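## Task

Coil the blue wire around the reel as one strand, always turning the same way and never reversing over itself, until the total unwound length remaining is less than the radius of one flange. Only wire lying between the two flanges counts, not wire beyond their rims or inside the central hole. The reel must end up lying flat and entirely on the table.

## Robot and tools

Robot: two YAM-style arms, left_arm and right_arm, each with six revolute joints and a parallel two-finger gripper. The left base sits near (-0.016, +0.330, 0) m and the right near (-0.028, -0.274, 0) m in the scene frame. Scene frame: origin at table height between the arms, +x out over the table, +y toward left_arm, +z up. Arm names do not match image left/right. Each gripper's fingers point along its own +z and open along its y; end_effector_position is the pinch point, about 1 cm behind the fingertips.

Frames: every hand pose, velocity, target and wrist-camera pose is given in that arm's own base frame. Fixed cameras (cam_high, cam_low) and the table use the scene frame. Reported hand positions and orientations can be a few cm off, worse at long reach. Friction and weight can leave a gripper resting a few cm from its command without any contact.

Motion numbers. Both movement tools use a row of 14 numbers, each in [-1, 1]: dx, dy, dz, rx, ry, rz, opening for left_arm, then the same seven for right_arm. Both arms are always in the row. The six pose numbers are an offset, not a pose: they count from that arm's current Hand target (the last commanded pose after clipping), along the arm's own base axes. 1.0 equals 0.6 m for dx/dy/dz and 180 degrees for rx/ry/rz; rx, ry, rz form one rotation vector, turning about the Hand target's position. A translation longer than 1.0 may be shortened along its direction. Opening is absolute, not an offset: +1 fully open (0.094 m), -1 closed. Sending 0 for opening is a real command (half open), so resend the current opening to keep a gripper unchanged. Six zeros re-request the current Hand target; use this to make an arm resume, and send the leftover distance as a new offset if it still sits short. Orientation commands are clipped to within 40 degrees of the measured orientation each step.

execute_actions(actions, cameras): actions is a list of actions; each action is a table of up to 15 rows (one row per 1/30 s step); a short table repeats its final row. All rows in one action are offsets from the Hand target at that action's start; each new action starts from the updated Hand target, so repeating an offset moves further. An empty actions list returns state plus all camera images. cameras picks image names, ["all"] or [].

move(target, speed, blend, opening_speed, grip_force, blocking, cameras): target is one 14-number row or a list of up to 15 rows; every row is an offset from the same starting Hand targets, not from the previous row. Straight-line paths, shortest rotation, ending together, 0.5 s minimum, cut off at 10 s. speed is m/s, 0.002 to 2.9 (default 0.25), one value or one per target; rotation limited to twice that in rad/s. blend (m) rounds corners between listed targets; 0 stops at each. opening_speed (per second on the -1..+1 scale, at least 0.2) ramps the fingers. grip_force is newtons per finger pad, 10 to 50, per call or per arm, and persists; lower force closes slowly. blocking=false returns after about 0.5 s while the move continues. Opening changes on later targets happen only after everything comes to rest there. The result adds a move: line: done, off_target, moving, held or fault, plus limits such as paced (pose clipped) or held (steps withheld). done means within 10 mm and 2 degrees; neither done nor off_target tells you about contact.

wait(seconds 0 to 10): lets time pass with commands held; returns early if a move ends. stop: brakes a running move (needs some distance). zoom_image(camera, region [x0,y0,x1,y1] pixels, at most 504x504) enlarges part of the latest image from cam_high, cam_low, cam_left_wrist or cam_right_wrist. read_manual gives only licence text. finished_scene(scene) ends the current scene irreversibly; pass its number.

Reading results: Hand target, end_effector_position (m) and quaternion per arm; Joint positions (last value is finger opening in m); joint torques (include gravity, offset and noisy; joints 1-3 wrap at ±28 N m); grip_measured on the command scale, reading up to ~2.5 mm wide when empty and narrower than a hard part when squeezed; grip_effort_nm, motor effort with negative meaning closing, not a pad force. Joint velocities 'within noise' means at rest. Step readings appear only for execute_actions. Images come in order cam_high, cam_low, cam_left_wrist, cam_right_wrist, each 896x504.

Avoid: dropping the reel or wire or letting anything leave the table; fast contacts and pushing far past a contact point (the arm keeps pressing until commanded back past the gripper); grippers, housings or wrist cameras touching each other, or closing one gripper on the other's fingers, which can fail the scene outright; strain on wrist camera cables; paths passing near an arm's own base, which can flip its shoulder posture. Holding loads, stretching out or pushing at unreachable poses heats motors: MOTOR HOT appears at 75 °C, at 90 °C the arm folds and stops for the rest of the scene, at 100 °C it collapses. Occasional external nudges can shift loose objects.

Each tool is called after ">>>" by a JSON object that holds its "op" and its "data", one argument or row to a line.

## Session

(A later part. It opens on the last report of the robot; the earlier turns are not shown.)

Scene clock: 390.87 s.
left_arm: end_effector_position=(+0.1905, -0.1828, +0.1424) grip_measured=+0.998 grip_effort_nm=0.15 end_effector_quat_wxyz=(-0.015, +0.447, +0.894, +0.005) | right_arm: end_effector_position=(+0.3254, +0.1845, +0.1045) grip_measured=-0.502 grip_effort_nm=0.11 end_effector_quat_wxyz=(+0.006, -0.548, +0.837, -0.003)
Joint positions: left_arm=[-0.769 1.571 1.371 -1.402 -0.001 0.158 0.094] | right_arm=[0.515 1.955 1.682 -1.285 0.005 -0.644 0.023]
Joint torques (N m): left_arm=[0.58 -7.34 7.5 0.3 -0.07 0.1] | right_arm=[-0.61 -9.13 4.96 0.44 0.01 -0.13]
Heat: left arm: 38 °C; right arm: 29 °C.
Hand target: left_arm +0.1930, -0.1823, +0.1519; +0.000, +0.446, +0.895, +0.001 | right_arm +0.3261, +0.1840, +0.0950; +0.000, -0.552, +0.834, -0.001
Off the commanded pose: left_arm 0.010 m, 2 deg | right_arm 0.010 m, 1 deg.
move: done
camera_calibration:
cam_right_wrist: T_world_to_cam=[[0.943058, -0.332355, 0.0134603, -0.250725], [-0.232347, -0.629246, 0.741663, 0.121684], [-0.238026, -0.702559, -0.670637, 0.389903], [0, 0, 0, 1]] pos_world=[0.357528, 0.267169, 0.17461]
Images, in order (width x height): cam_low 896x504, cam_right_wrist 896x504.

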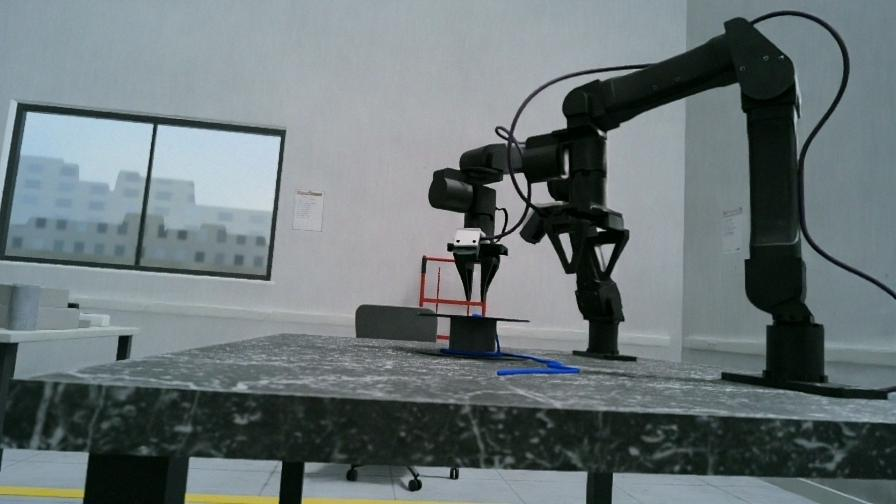

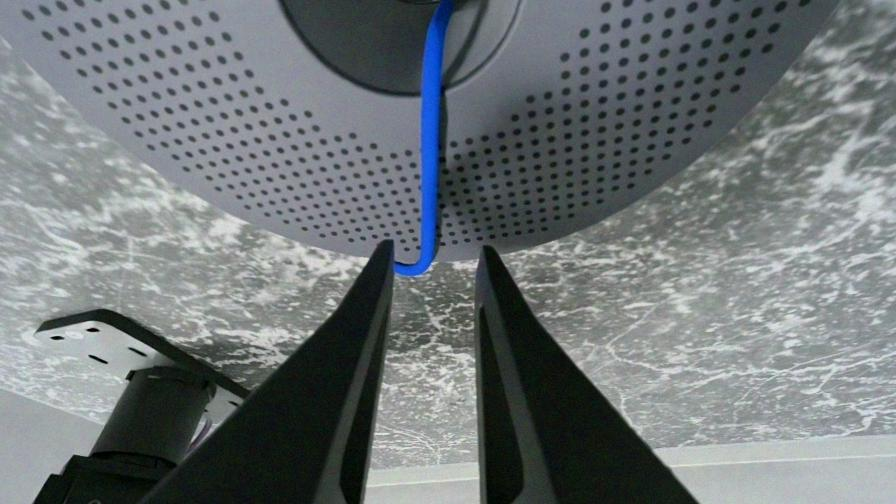

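>>> {"op": "move", "data": {
  "target": [0,0,0,0,0,0,1, 0.0,0.0,-0.0467,0,0,0.0,-0.6],
  "speed": 0.08,
  "cameras": ["cam_right_wrist","cam_low"]
}}

Scene clock: 399.40 s.
left_arm: end_effector_position=(+0.1904, -0.1827, +0.1424) grip_measured=+0.998 grip_effort_nm=0.15 end_effector_quat_wxyz=(-0.015, +0.447, +0.894, +0.005) | right_arm: end_effector_position=(+0.3256, +0.1846, +0.0762) grip_measured=-0.598 grip_effort_nm=-0.13 end_effector_quat_wxyz=(+0.005, -0.548, +0.836, -0.003)
Joint positions: left_arm=[-0.769 1.571 1.371 -1.403 -0.001 0.158 0.094] | right_arm=[0.515 1.967 1.587 -1.179 0.005 -0.645 0.019]
Joint torques (N m): left_arm=[0.61 -7.38 7.54 0.31 -0.08 0.09] | right_arm=[-0.51 -9.13 5.04 0.49 -0.02 -0.17]
Heat: left arm: 38 °C; right arm: 29 °C.
Hand target: left_arm +0.1930, -0.1822, +0.1519; +0.000, +0.446, +0.895, +0.001 | right_arm +0.3261, +0.1840, +0.0669; +0.000, -0.552, +0.834, -0.001
Off the commanded pose: left_arm 0.010 m, 2 deg | right_arm 0.009 m, 1 deg.
move: done
camera_calibration:
cam_right_wrist: T_world_to_cam=[[0.943462, -0.331258, 0.0121799, -0.250813], [-0.230383, -0.628853, 0.742609, 0.141998], [-0.238336, -0.703429, -0.669615, 0.371265], [0, 0, 0, 1]] pos_world=[0.357832, 0.267371, 0.14621]
Images, in order (width x height): cam_low 896x504, cam_right_wrist 896x504.

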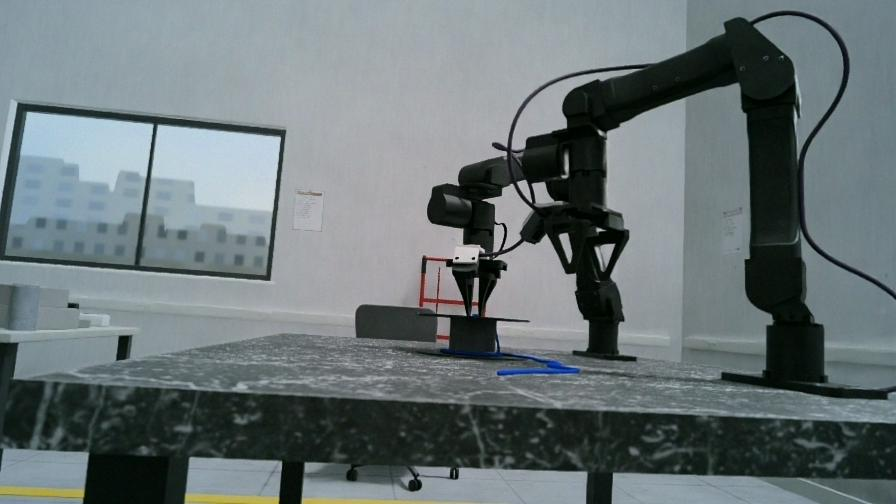

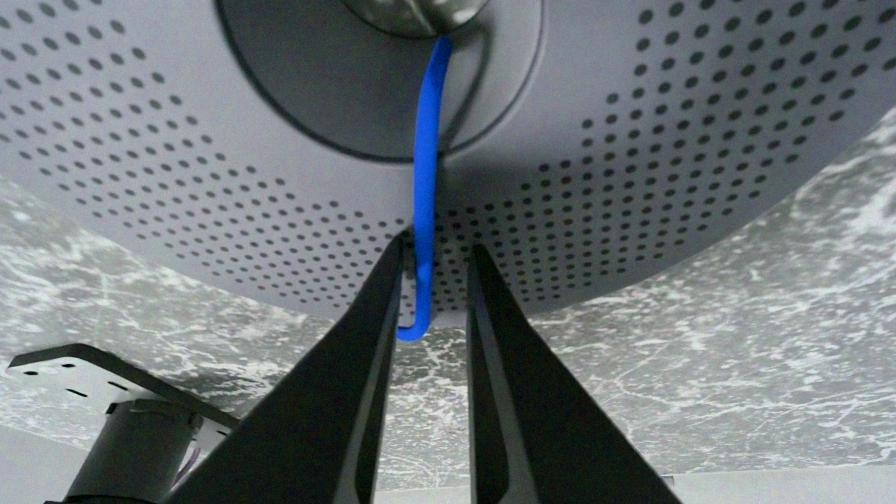

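>>> {"op": "move", "data": {
  "target": [0,0,0,0,0,0,1, -0.003,0.0,-0.0092,0,0,0.0,-0.6],
  "speed": 0.05,
  "cameras": ["cam_right_wrist","cam_low"]
}}

Scene clock: 403.30 s.
left_arm: end_effector_position=(+0.1904, -0.1827, +0.1424) grip_measured=+0.998 grip_effort_nm=0.14 end_effector_quat_wxyz=(-0.015, +0.447, +0.894, +0.005) | right_arm: end_effector_position=(+0.3261, +0.1849, +0.0749) grip_measured=-0.598 grip_effort_nm=-0.13 end_effector_quat_wxyz=(+0.007, -0.548, +0.836, -0.003)
Joint positions: left_arm=[-0.769 1.571 1.371 -1.403 -0.001 0.158 0.094] | right_arm=[0.515 1.967 1.581 -1.171 0.005 -0.645 0.019]
Joint torques (N m): left_arm=[0.59 -7.36 7.51 0.32 -0.06 0.09] | right_arm=[-0.2 -9.24 3.67 0.69 -0.05 -0.12]
Heat: left arm: 38 °C; right arm: 29 °C.
Hand target: left_arm +0.1930, -0.1823, +0.1519; +0.000, +0.446, +0.895, +0.001 | right_arm +0.3242, +0.1840, +0.0614; +0.000, -0.552, +0.834, +0.000
Off the commanded pose: left_arm 0.010 m, 2 deg | right_arm 0.014 m, 1 deg.
move: off_target (right_arm)
camera_calibration:
cam_right_wrist: T_world_to_cam=[[0.943439, -0.331242, 0.0142017, -0.251303], [-0.232342, -0.62998, 0.741042, 0.144239], [-0.236518, -0.702427, -0.671309, 0.370065], [0, 0, 0, 1]] pos_world=[0.358128, 0.267569, 0.145109]
Images, in order (width x height): cam_low 896x504, cam_right_wrist 896x504.

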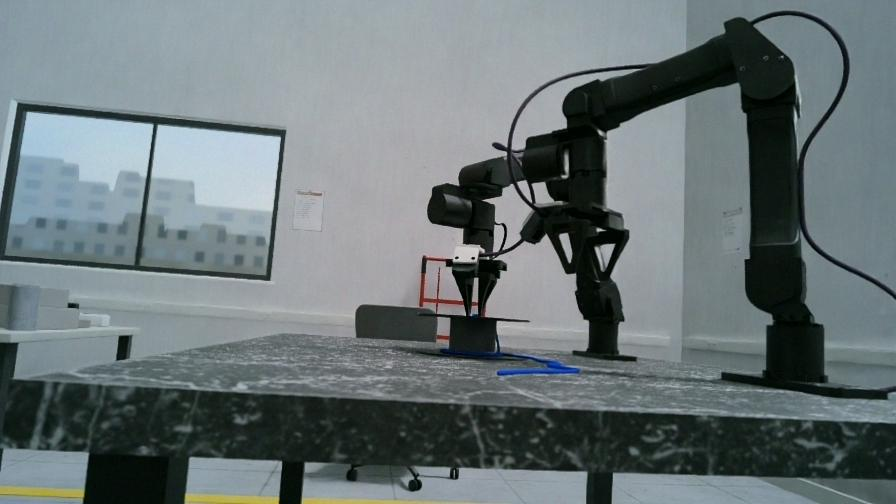

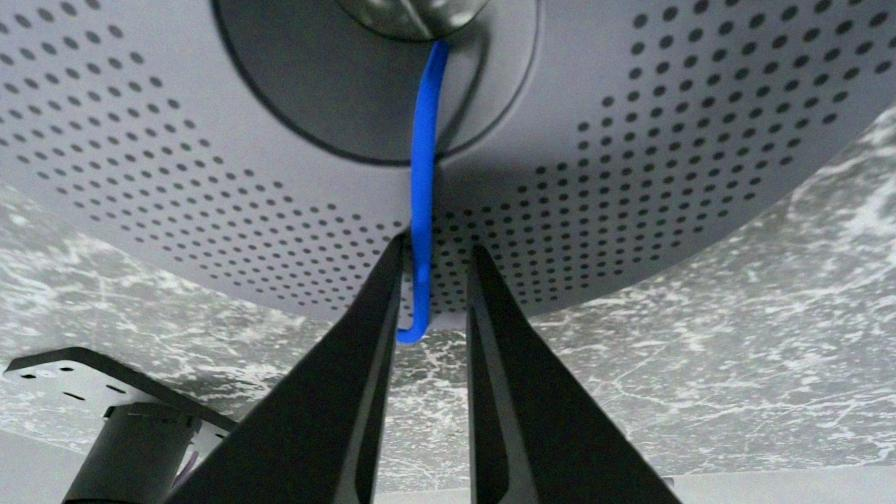

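>>> {"op": "move", "data": {
  "target": [0,0,0,0,0,0,1, -0.0055,0.003,0.004,0,0,0.0,-1],
  "speed": 0.05,
  "grip_force": 25,
  "opening_speed": 0.6,
  "cameras": ["cam_right_wrist"]
}}

Scene clock: 410.97 s.
left_arm: end_effector_position=(+0.1903, -0.1827, +0.1424) grip_measured=+0.998 grip_effort_nm=0.15 end_effector_quat_wxyz=(-0.015, +0.447, +0.894, +0.005) | right_arm: end_effector_position=(+0.3276, +0.1846, +0.0749) grip_measured=-0.920 grip_effort_nm=-0.52 end_effector_quat_wxyz=(+0.009, -0.548, +0.836, -0.006)
Joint positions: left_arm=[-0.769 1.571 1.371 -1.403 -0.001 0.158 0.094] | right_arm=[0.515 1.967 1.581 -1.166 0.01 -0.645 0.004]
Joint torques (N m): left_arm=[0.59 -7.38 7.56 0.31 -0.07 0.09] | right_arm=[0.47 -10.32 3.52 0.52 -0.07 0.01]
Heat: left arm: 38 °C; right arm: 29 °C.
Hand target: left_arm +0.1930, -0.1822, +0.1519; +0.000, +0.446, +0.895, +0.001 | right_arm +0.3209, +0.1858, +0.0638; +0.000, -0.552, +0.834, +0.000
Off the commanded pose: left_arm 0.010 m, 2 deg | right_arm 0.013 m, 1 deg.
grip_force (N): 25, 25
move: off_target (right_arm)
camera_calibration:
cam_right_wrist: T_world_to_cam=[[0.943291, -0.331275, 0.0214406, -0.253353], [-0.237481, -0.628265, 0.740868, 0.14584], [-0.231961, -0.703946, -0.671308, 0.369027], [0, 0, 0, 1]] pos_world=[0.359219, 0.267472, 0.145115]
Images, in order (width x height): cam_right_wrist 896x504.

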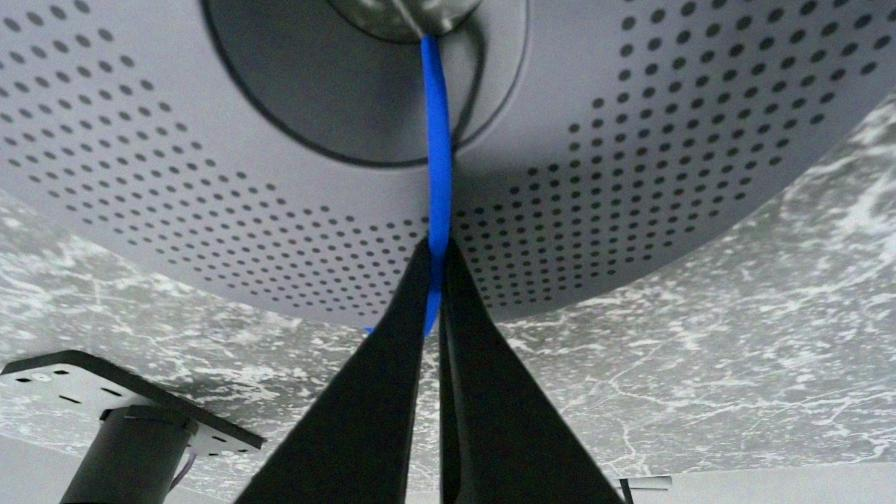

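>>> {"op": "move", "data": {
  "target": [
    [0,0,0,0,0,0,1, 0.002,-0.005,0.025,0.06,-0.025,0.0,-1],
    [0,0,0,0,0,0,1, -0.0025,-0.0245,0.0702,0.2301,-0.0977,0.0,-1]
  ],
  "speed": 0.08,
  "grip_force": 35,
  "blend": [0.01,0],
  "cameras": ["all"]
}}

Scene clock: 461.20 s.
left_arm: end_effector_position=(+0.1901, -0.1825, +0.1424) grip_measured=+0.998 grip_effort_nm=0.14 end_effector_quat_wxyz=(-0.016, +0.447, +0.894, +0.006) | right_arm: end_effector_position=(+0.3218, +0.1692, +0.0979) grip_measured=-0.933 grip_effort_nm=-0.77 end_effector_quat_wxyz=(+0.302, -0.505, +0.782, +0.205)
Joint positions: left_arm=[-0.769 1.571 1.371 -1.404 -0.001 0.158 0.094] | right_arm=[0.199 1.54 0.935 -0.484 -0.596 -0.798 0.003]
Joint torques (N m): left_arm=[0.59 -7.36 7.53 0.32 -0.07 0.09] | right_arm=[-0.55 -9.61 5.27 1.33 -0.61 -0.12]
Heat: left arm: 38 °C; right arm: 28 °C.
Hand target: left_arm +0.1930, -0.1822, +0.1519; +0.000, +0.446, +0.895, +0.001 | right_arm +0.3194, +0.1710, +0.1059; +0.319, -0.510, +0.771, +0.211
Off the commanded pose: left_arm 0.010 m, 2 deg | right_arm 0.009 m, 2 deg.
grip_force (N): 35, 35
move: done
camera_calibration:
cam_left_wrist: T_world_to_cam=[[-0.75867, -0.651465, 0.00367422, 0.0209474], [-0.40691, 0.47826, 0.778262, 0.0617743], [-0.508768, 0.588949, -0.627929, 0.403214], [0, 0, 0, 1]] pos_world=[0.246171, -0.25337, 0.205036]
cam_right_wrist: T_world_to_cam=[[0.933865, -0.355923, 0.0348693, -0.247612], [-0.357624, -0.929021, 0.0950028, 0.270451], [-0.00141939, -0.10119, -0.994866, 0.227692], [0, 0, 0, 1]] pos_world=[0.328279, 0.186164, 0.209463]

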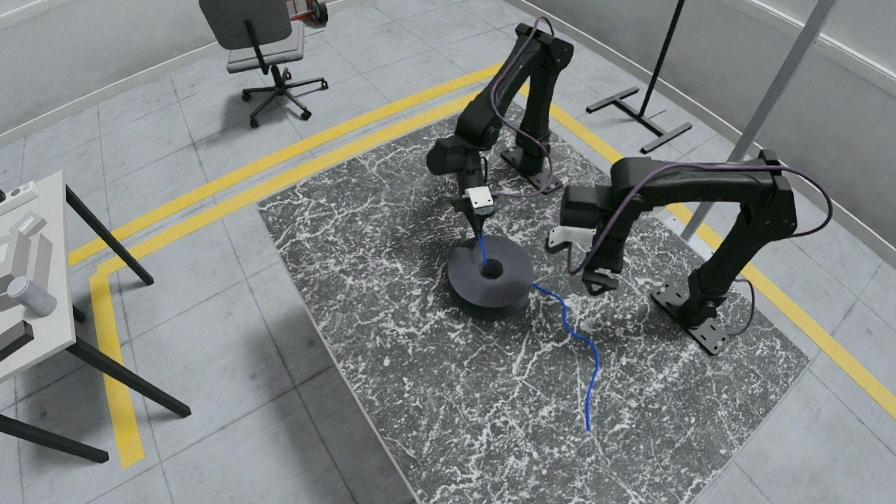

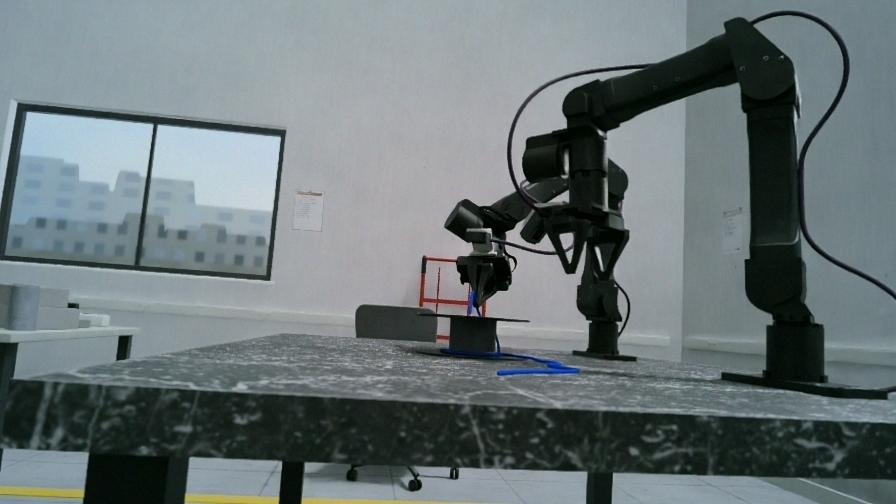

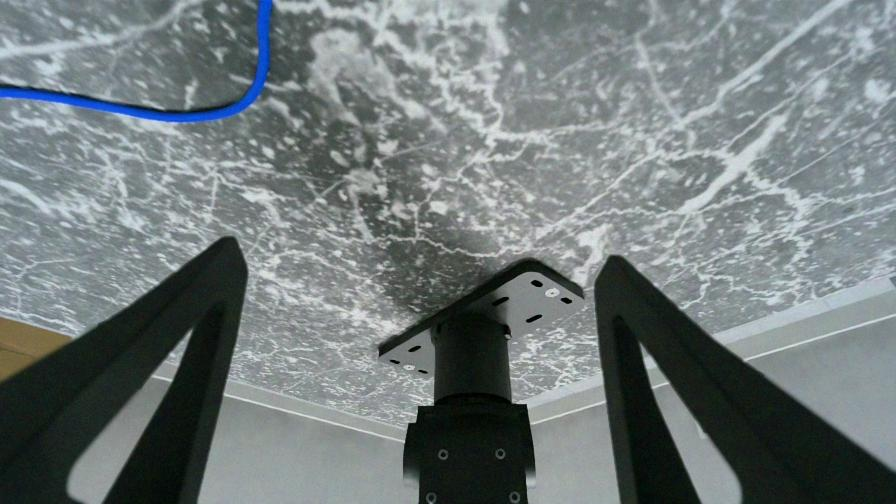

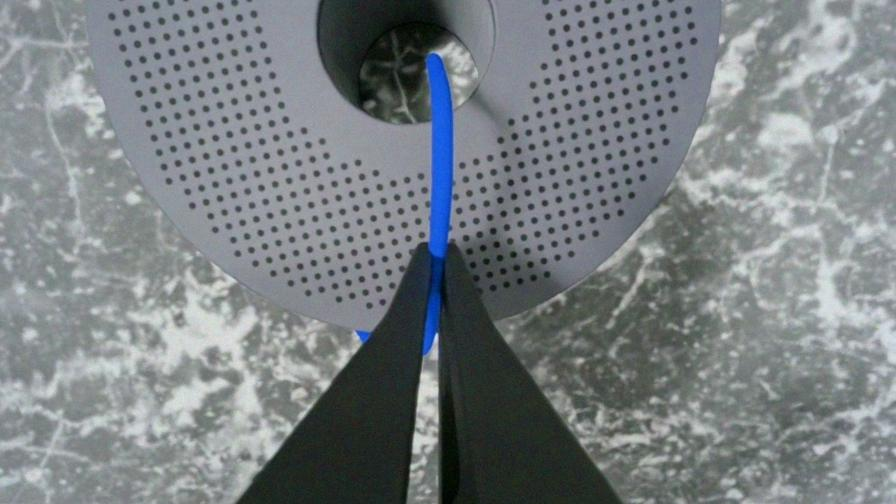

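>>> {"op": "zoom_image", "data": {
  "camera": "cam_low",
  "region": [400, 240, 560, 380]
}}

>>> {"op": "zoom_image", "data": {
  "camera": "cam_high",
  "region": [430, 180, 560, 330]
}}

Scaled by 3.150 from the camera's 896x504 image, which has a finer 1280x720 frame.

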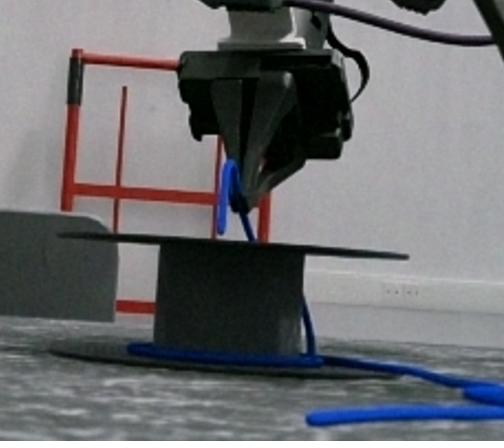

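Scaled by 3.360 from the camera's 896x504 image, which has a finer 1280x720 frame.

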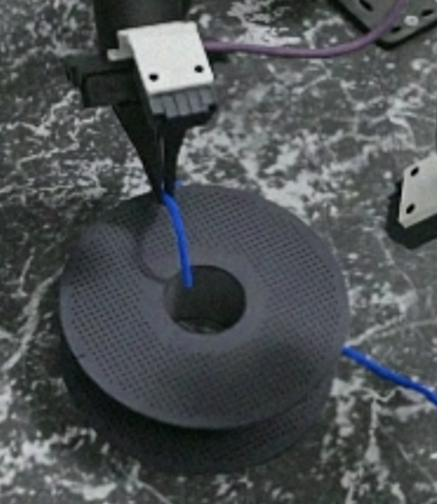

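>>> {"op": "move", "data": {
  "target": [
    [0,0,0,0,0,0,1, -0.005,-0.0137,0.0118,0.0767,-0.0326,0.0,-1],
    [0,0,0,0,0,0,1, 0.0193,-0.0433,0.0118,0.0525,-0.0697,-0.3314,-1]
  ],
  "speed": 0.1,
  "blend": [0.005,0],
  "cameras": ["all"]
}}

Scene clock: 503.43 s.
left_arm: end_effector_position=(+0.1901, -0.1825, +0.1424) grip_measured=+0.998 grip_effort_nm=0.14 end_effector_quat_wxyz=(-0.016, +0.447, +0.894, +0.006) | right_arm: end_effector_position=(+0.3241, +0.1408, +0.1020) grip_measured=-0.933 grip_effort_nm=-0.77 end_effector_quat_wxyz=(+0.490, -0.061, +0.869, +0.028)
Joint positions: left_arm=[-0.769 1.571 1.371 -1.404 -0.001 0.158 0.094] | right_arm=[0.612 1.256 0.453 0.204 0.41 0.253 0.003]
Joint torques (N m): left_arm=[0.64 -7.28 7.5 0.32 -0.07 0.09] | right_arm=[0.24 -3.18 9.4 1.73 0.31 0.17]
Heat: left arm: 38 °C; right arm: 29 °C.
Hand target: left_arm +0.1930, -0.1822, +0.1519; +0.000, +0.446, +0.895, +0.001 | right_arm +0.3310, +0.1451, +0.1130; +0.499, -0.053, +0.865, +0.031
Off the commanded pose: left_arm 0.010 m, 2 deg | right_arm 0.014 m, 1 deg.
grip_force (N): 35, 35
move: off_target (right_arm)
camera_calibration:
cam_left_wrist: T_world_to_cam=[[-0.75867, -0.651465, 0.00367422, 0.0209474], [-0.40691, 0.47826, 0.778262, 0.0617743], [-0.508768, 0.588949, -0.627929, 0.403214], [0, 0, 0, 1]] pos_world=[0.246171, -0.25337, 0.205036]
cam_right_wrist: T_world_to_cam=[[0.169243, -0.982762, 0.074406, 0.0721033], [-0.96667, -0.180239, -0.181834, 0.364764], [0.19211, -0.0411518, -0.98051, 0.156339], [0, 0, 0, 1]] pos_world=[0.310369, 0.143039, 0.214254]

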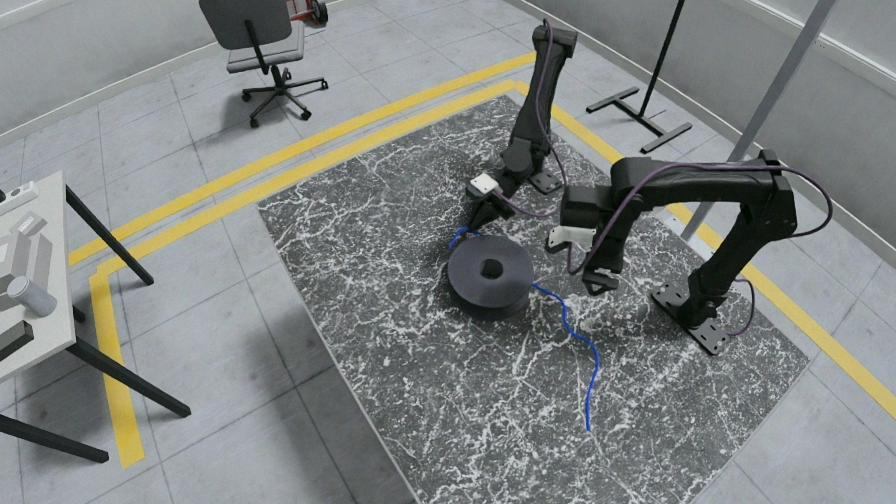

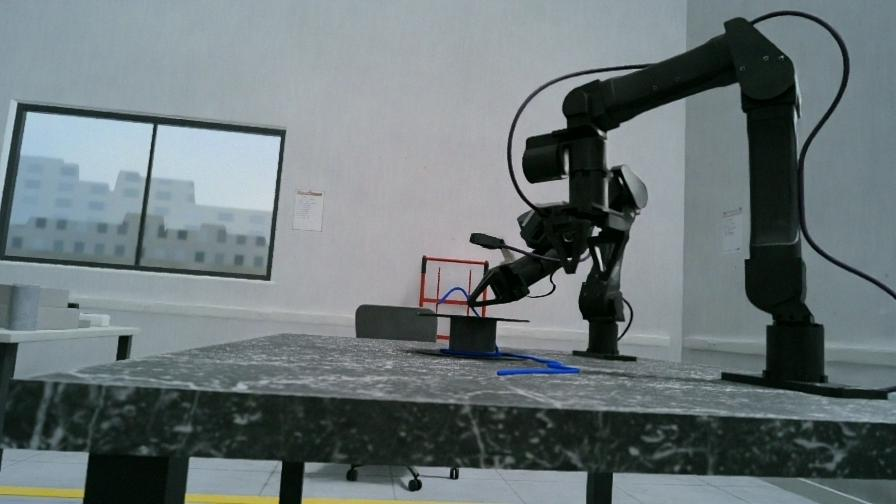

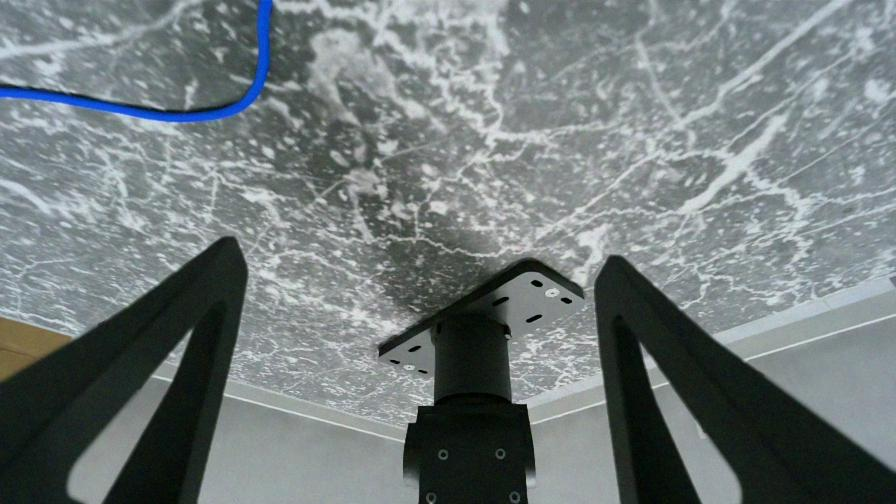

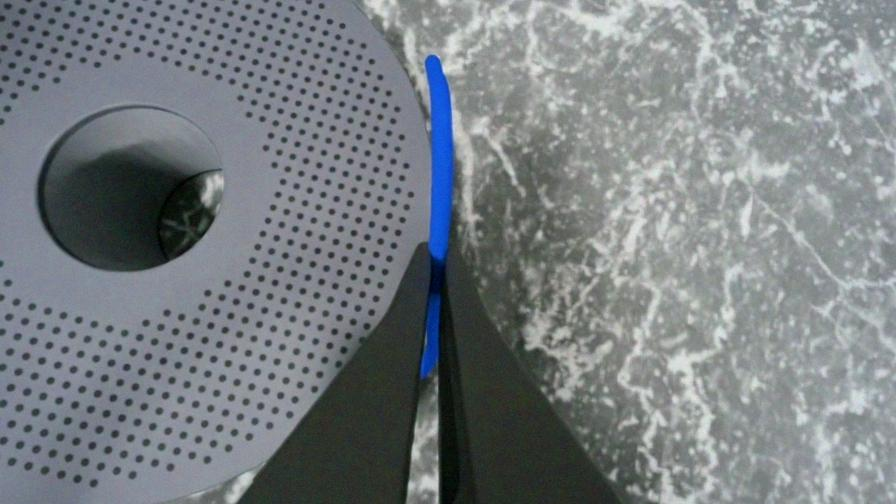

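>>> {"op": "move", "data": {
  "target": [0,0,0,0,0,0,1, 0.0033,-0.0302,-0.0133,0.3029,0.2803,0.0607,-1],
  "speed": 0.15,
  "cameras": ["all"]
}}

Scene clock: 533.27 s.
left_arm: end_effector_position=(+0.1901, -0.1825, +0.1424) grip_measured=+0.998 grip_effort_nm=0.14 end_effector_quat_wxyz=(-0.016, +0.447, +0.894, +0.006) | right_arm: end_effector_position=(+0.3257, +0.1261, +0.0965) grip_measured=-0.933 grip_effort_nm=-0.77 end_effector_quat_wxyz=(+0.056, +0.127, +0.876, +0.461)
Joint positions: left_arm=[-0.769 1.571 1.371 -1.404 -0.001 0.158 0.094] | right_arm=[-0.063 1.661 0.947 -0.576 -0.937 0.368 0.003]
Joint torques (N m): left_arm=[0.59 -7.32 7.53 0.33 -0.07 0.08] | right_arm=[-0.42 -6.15 8.77 0.64 -0.74 -0.21]
Heat: left arm: 38 °C; right arm: 30 °C.
Hand target: left_arm +0.1930, -0.1822, +0.1519; +0.000, +0.446, +0.895, +0.001 | right_arm +0.3331, +0.1270, +0.1051; +0.062, +0.115, +0.872, +0.473
Off the commanded pose: left_arm 0.010 m, 2 deg | right_arm 0.011 m, 2 deg.
grip_force (N): 35, 35
move: off_target (right_arm)
camera_calibration:
cam_left_wrist: T_world_to_cam=[[-0.75867, -0.651465, 0.00367422, 0.0209474], [-0.40691, 0.47826, 0.778262, 0.0617743], [-0.508768, 0.588949, -0.627929, 0.403214], [0, 0, 0, 1]] pos_world=[0.246171, -0.25337, 0.205036]
cam_right_wrist: T_world_to_cam=[[-0.100852, -0.562217, -0.820817, 0.179131], [-0.806818, -0.436514, 0.398121, 0.286949], [-0.582129, 0.702401, -0.409583, 0.253327], [0, 0, 0, 1]] pos_world=[0.39705, 0.0480301, 0.136552]

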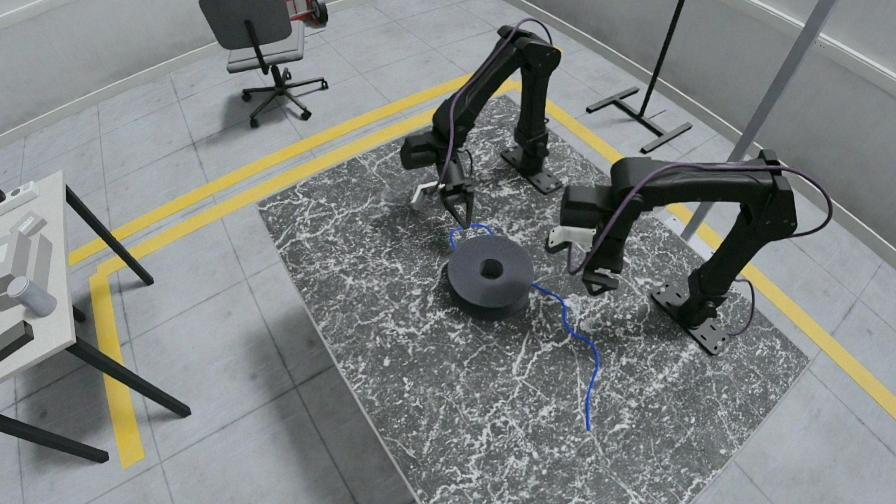

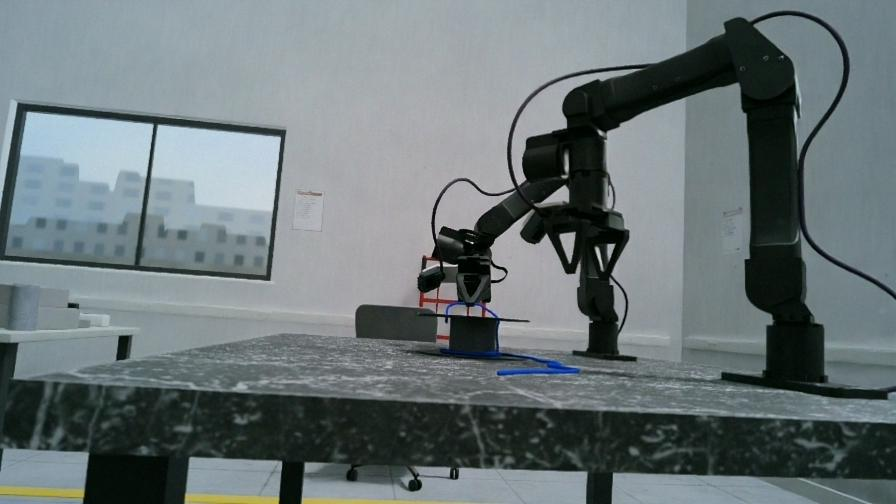

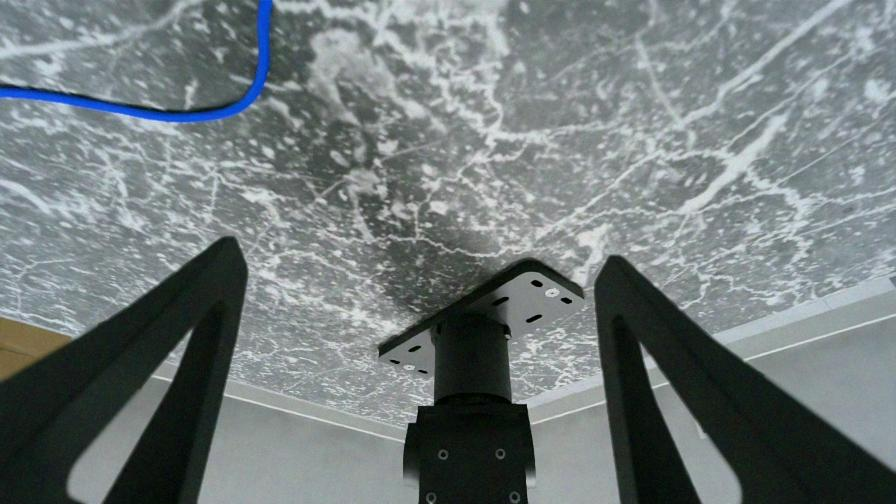

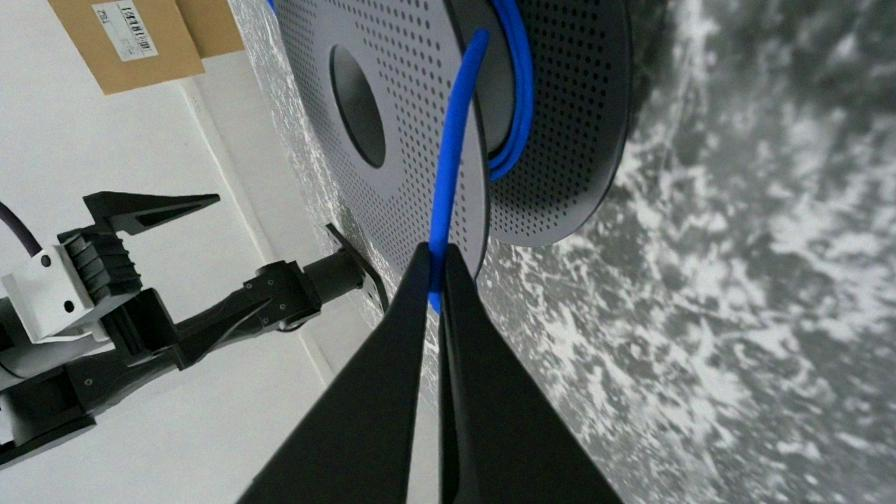

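>>> {"op": "move", "data": {
  "target": [0,0,0,0,0,0,1, 0.0032,-0.0033,-0.1,-0.036,-0.1342,0.0,-1],
  "speed": 0.1,
  "cameras": ["all"]
}}

Scene clock: 557.47 s.
left_arm: end_effector_position=(+0.1901, -0.1825, +0.1424) grip_measured=+0.998 grip_effort_nm=0.14 end_effector_quat_wxyz=(-0.016, +0.447, +0.894, +0.006) | right_arm: end_effector_position=(+0.3393, +0.1219, +0.0512) grip_measured=-0.933 grip_effort_nm=-0.77 end_effector_quat_wxyz=(+0.252, +0.018, +0.865, +0.434)
Joint positions: left_arm=[-0.769 1.571 1.371 -1.404 -0.001 0.158 0.094] | right_arm=[-0.05 1.661 0.586 0.199 -0.868 0.324 0.003]
Joint torques (N m): left_arm=[0.58 -7.38 7.5 0.33 -0.07 0.08] | right_arm=[0.42 -5.16 4.12 1.63 -0.44 -0.19]
Heat: left arm: 38 °C; right arm: 30 °C.
Hand target: left_arm +0.1930, -0.1822, +0.1519; +0.000, +0.446, +0.895, +0.001 | right_arm +0.3350, +0.1250, +0.0451; +0.249, +0.010, +0.864, +0.436
Off the commanded pose: left_arm 0.010 m, 2 deg | right_arm 0.008 m, 1 deg.
grip_force (N): 35, 35
move: done
camera_calibration:
cam_left_wrist: T_world_to_cam=[[-0.75867, -0.651465, 0.00367422, 0.0209474], [-0.40691, 0.47826, 0.778262, 0.0617743], [-0.508768, 0.588949, -0.627929, 0.403214], [0, 0, 0, 1]] pos_world=[0.246171, -0.25337, 0.205036]
cam_right_wrist: T_world_to_cam=[[0.251113, -0.640746, -0.725525, 0.0262026], [-0.907176, -0.417211, 0.0544748, 0.363372], [-0.337601, 0.6445, -0.686036, 0.183837], [0, 0, 0, 1]] pos_world=[0.385126, 0.0499088, 0.125335]

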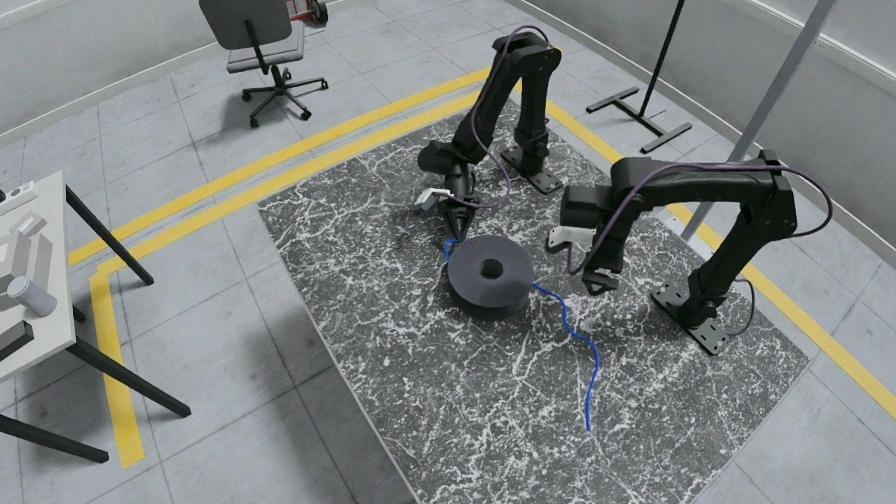

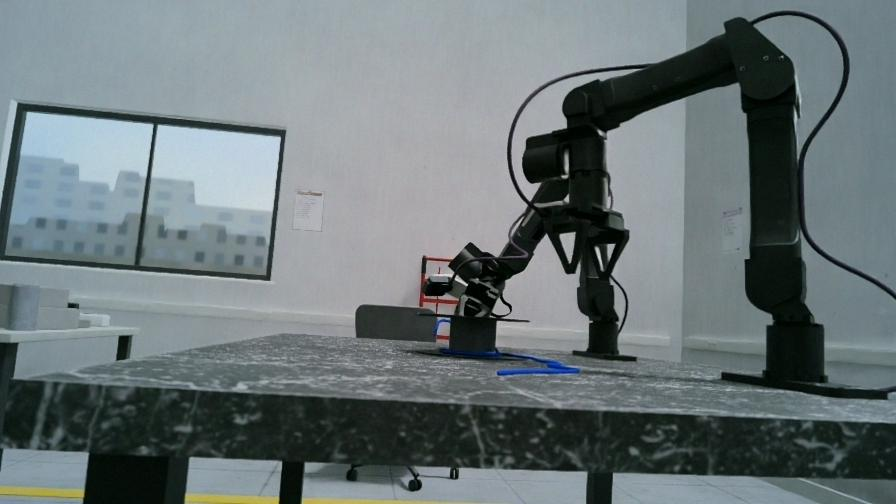

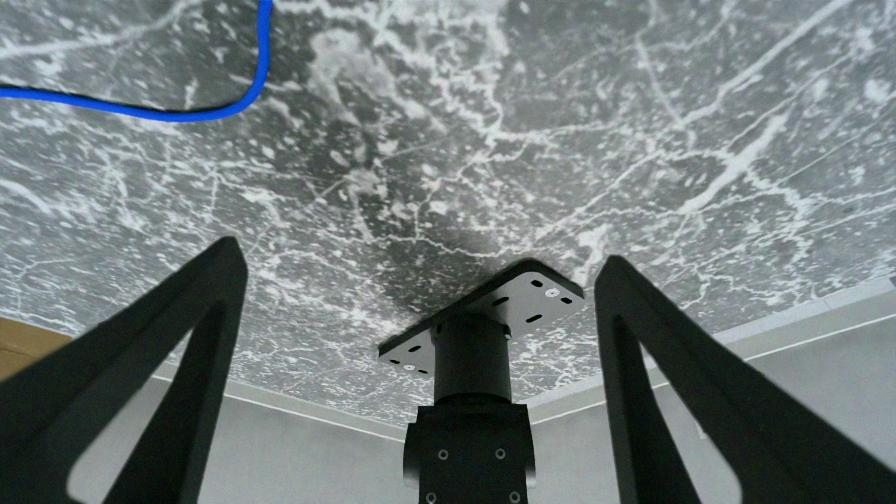

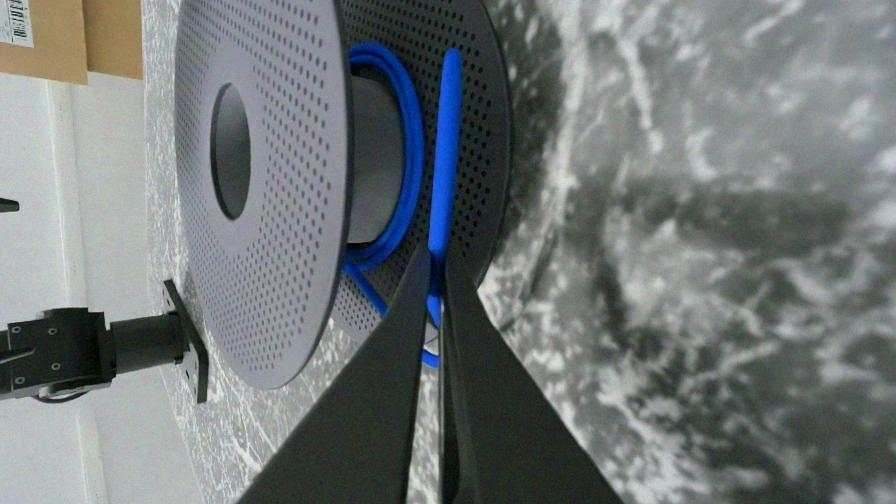

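>>> {"op": "zoom_image", "data": {
  "camera": "cam_low",
  "region": [400, 260, 560, 380]
}}

>>> {"op": "zoom_image", "data": {
  "camera": "cam_right_wrist",
  "region": [320, 20, 540, 390]
}}

Scaled by 3.150 from the camera's 896x504 image, which has a finer 1280x720 frame.

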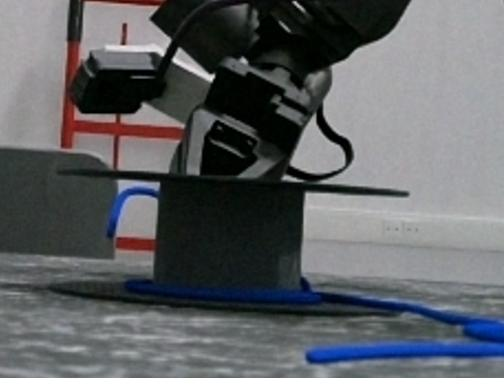

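Scaled by 1.362 from the camera's 896x504 image, which has a finer 1280x720 frame.

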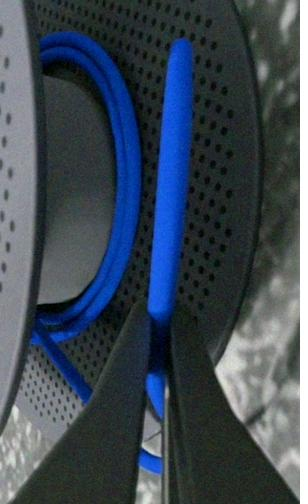

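>>> {"op": "move", "data": {
  "target": [0,0,0,0,0,0,1, 0.0008,0.0375,-0.0235,0,0,0.0,-1],
  "speed": 0.06,
  "cameras": ["cam_low","cam_right_wrist"]
}}

>>> {"op": "zoom_image", "data": {
  "camera": "cam_low",
  "region": [400, 260, 560, 380]
}}

Scene clock: 584.00 s.
left_arm: end_effector_position=(+0.1901, -0.1825, +0.1424) grip_measured=+0.998 grip_effort_nm=0.14 end_effector_quat_wxyz=(-0.016, +0.447, +0.894, +0.006) | right_arm: end_effector_position=(+0.3393, +0.1454, +0.0357) grip_measured=-0.933 grip_effort_nm=-0.77 end_effector_quat_wxyz=(+0.254, +0.011, +0.865, +0.433)
Joint positions: left_arm=[-0.769 1.571 1.371 -1.404 -0.001 0.158 0.094] | right_arm=[0.04 1.727 0.548 0.374 -0.812 0.407 0.003]
Joint torques (N m): left_arm=[0.62 -7.38 7.51 0.32 -0.06 0.08] | right_arm=[0.35 -5.64 4.04 1.82 -0.38 0.07]
Heat: left arm: 38 °C; right arm: 29 °C.
Hand target: left_arm +0.1930, -0.1822, +0.1519; +0.000, +0.446, +0.895, +0.001 | right_arm +0.3354, +0.1475, +0.0310; +0.249, +0.010, +0.864, +0.436
Off the commanded pose: left_arm 0.010 m, 2 deg | right_arm 0.006 m, 1 deg.
grip_force (N): 35, 35
move: done
camera_calibration:
cam_right_wrist: T_world_to_cam=[[0.263895, -0.641487, -0.720315, 0.0256129], [-0.903068, -0.426678, 0.0491359, 0.37417], [-0.338863, 0.637527, -0.691904, 0.159657], [0, 0, 0, 1]] pos_world=[0.385243, 0.0742945, 0.110532]
Images, in order (width x height): cam_low 896x504, cam_right_wrist 896x504.

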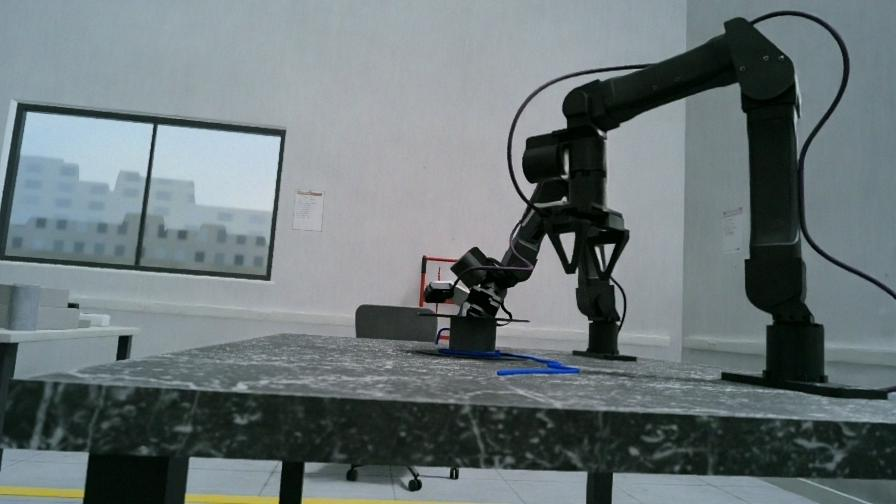

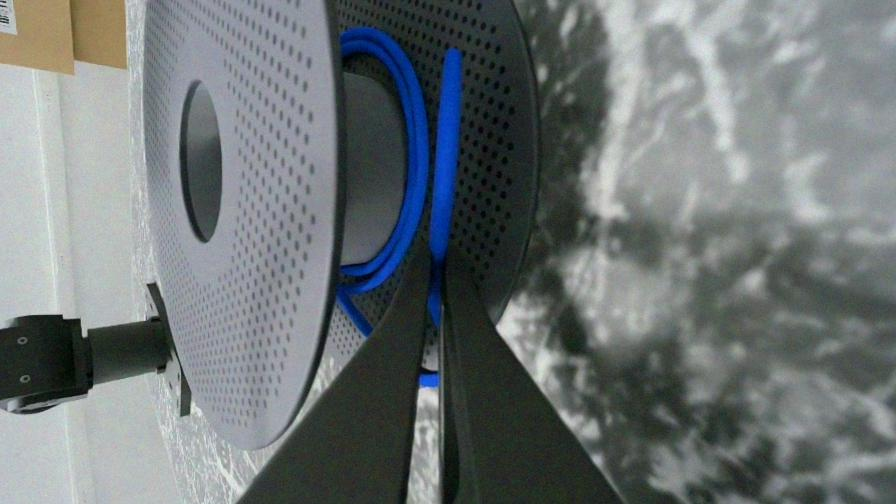

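Scaled by 3.150 from the camera's 896x504 image, which has a finer 1280x720 frame.

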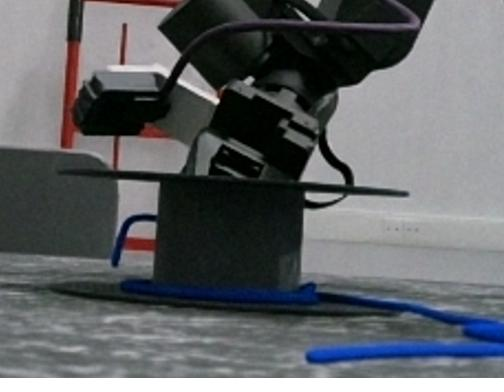

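>>> {"op": "move", "data": {
  "target": [0,0,0,0,0,0,1, 0.0002,0.0267,-0.0175,0.0144,0.0537,0.0,-1],
  "speed": 0.06,
  "cameras": ["cam_low","cam_right_wrist"]
}}

>>> {"op": "zoom_image", "data": {
  "camera": "cam_low",
  "region": [400, 260, 560, 380]
}}

>>> {"op": "zoom_image", "data": {
  "camera": "cam_right_wrist",
  "region": [300, 20, 580, 410]
}}

Scene clock: 594.40 s.
left_arm: end_effector_position=(+0.1901, -0.1825, +0.1424) grip_measured=+0.998 grip_effort_nm=0.14 end_effector_quat_wxyz=(-0.016, +0.447, +0.894, +0.006) | right_arm: end_effector_position=(+0.3327, +0.1586, +0.0183) grip_measured=-0.933 grip_effort_nm=-0.77 end_effector_quat_wxyz=(+0.183, +0.057, +0.875, +0.445)
Joint positions: left_arm=[-0.769 1.571 1.371 -1.404 -0.001 0.158 0.094] | right_arm=[0.079 1.791 0.593 0.301 -0.813 0.508 0.003]
Joint torques (N m): left_arm=[0.61 -7.38 7.54 0.32 -0.09 0.09] | right_arm=[0.53 -5.87 6.68 1.2 -0.57 0.03]
Heat: left arm: 38 °C; right arm: 29 °C.
Hand target: left_arm +0.1930, -0.1822, +0.1519; +0.000, +0.446, +0.895, +0.001 | right_arm +0.3356, +0.1635, +0.0205; +0.175, +0.052, +0.872, +0.453
Off the commanded pose: left_arm 0.010 m, 2 deg | right_arm 0.006 m, 1 deg.
grip_force (N): 35, 35
move: done
camera_calibration:
cam_right_wrist: T_world_to_cam=[[0.130129, -0.616112, -0.776835, 0.0647814], [-0.889163, -0.419181, 0.18351, 0.366367], [-0.438697, 0.666853, -0.602372, 0.164002], [0, 0, 0, 1]] pos_world=[0.389277, 0.0841211, 0.081883]
Images, in order (width x height): cam_low 896x504, cam_right_wrist 896x504.

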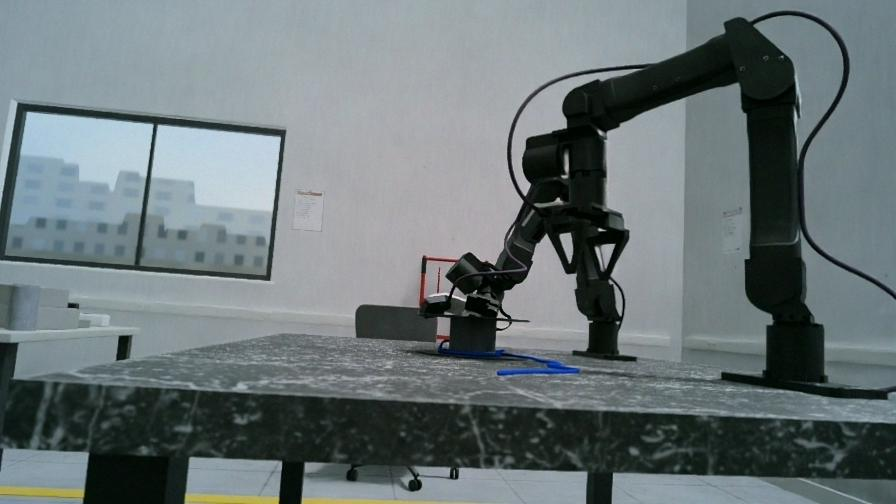

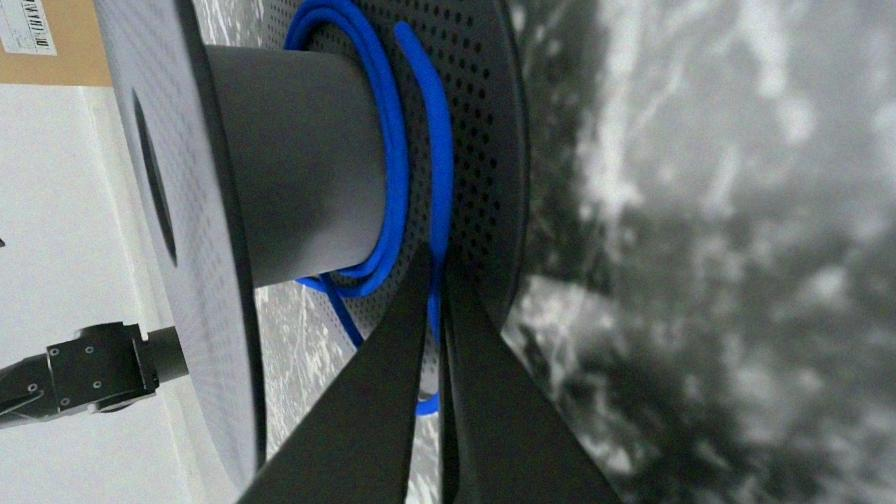

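Scaled by 3.150 from the camera's 896x504 image, which has a finer 1280x720 frame.

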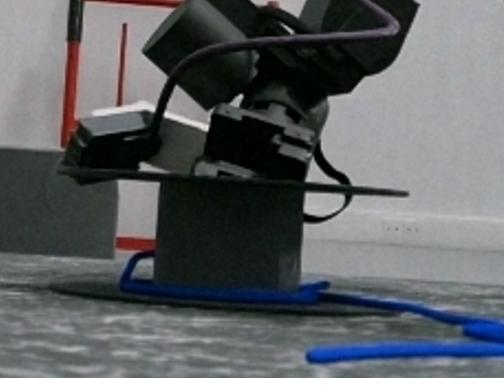

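Scaled by 1.292 from the camera's 896x504 image, which has a finer 1280x720 frame.

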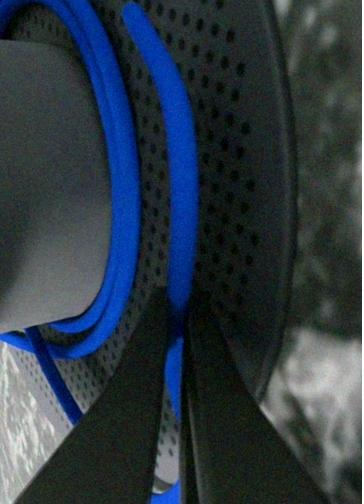

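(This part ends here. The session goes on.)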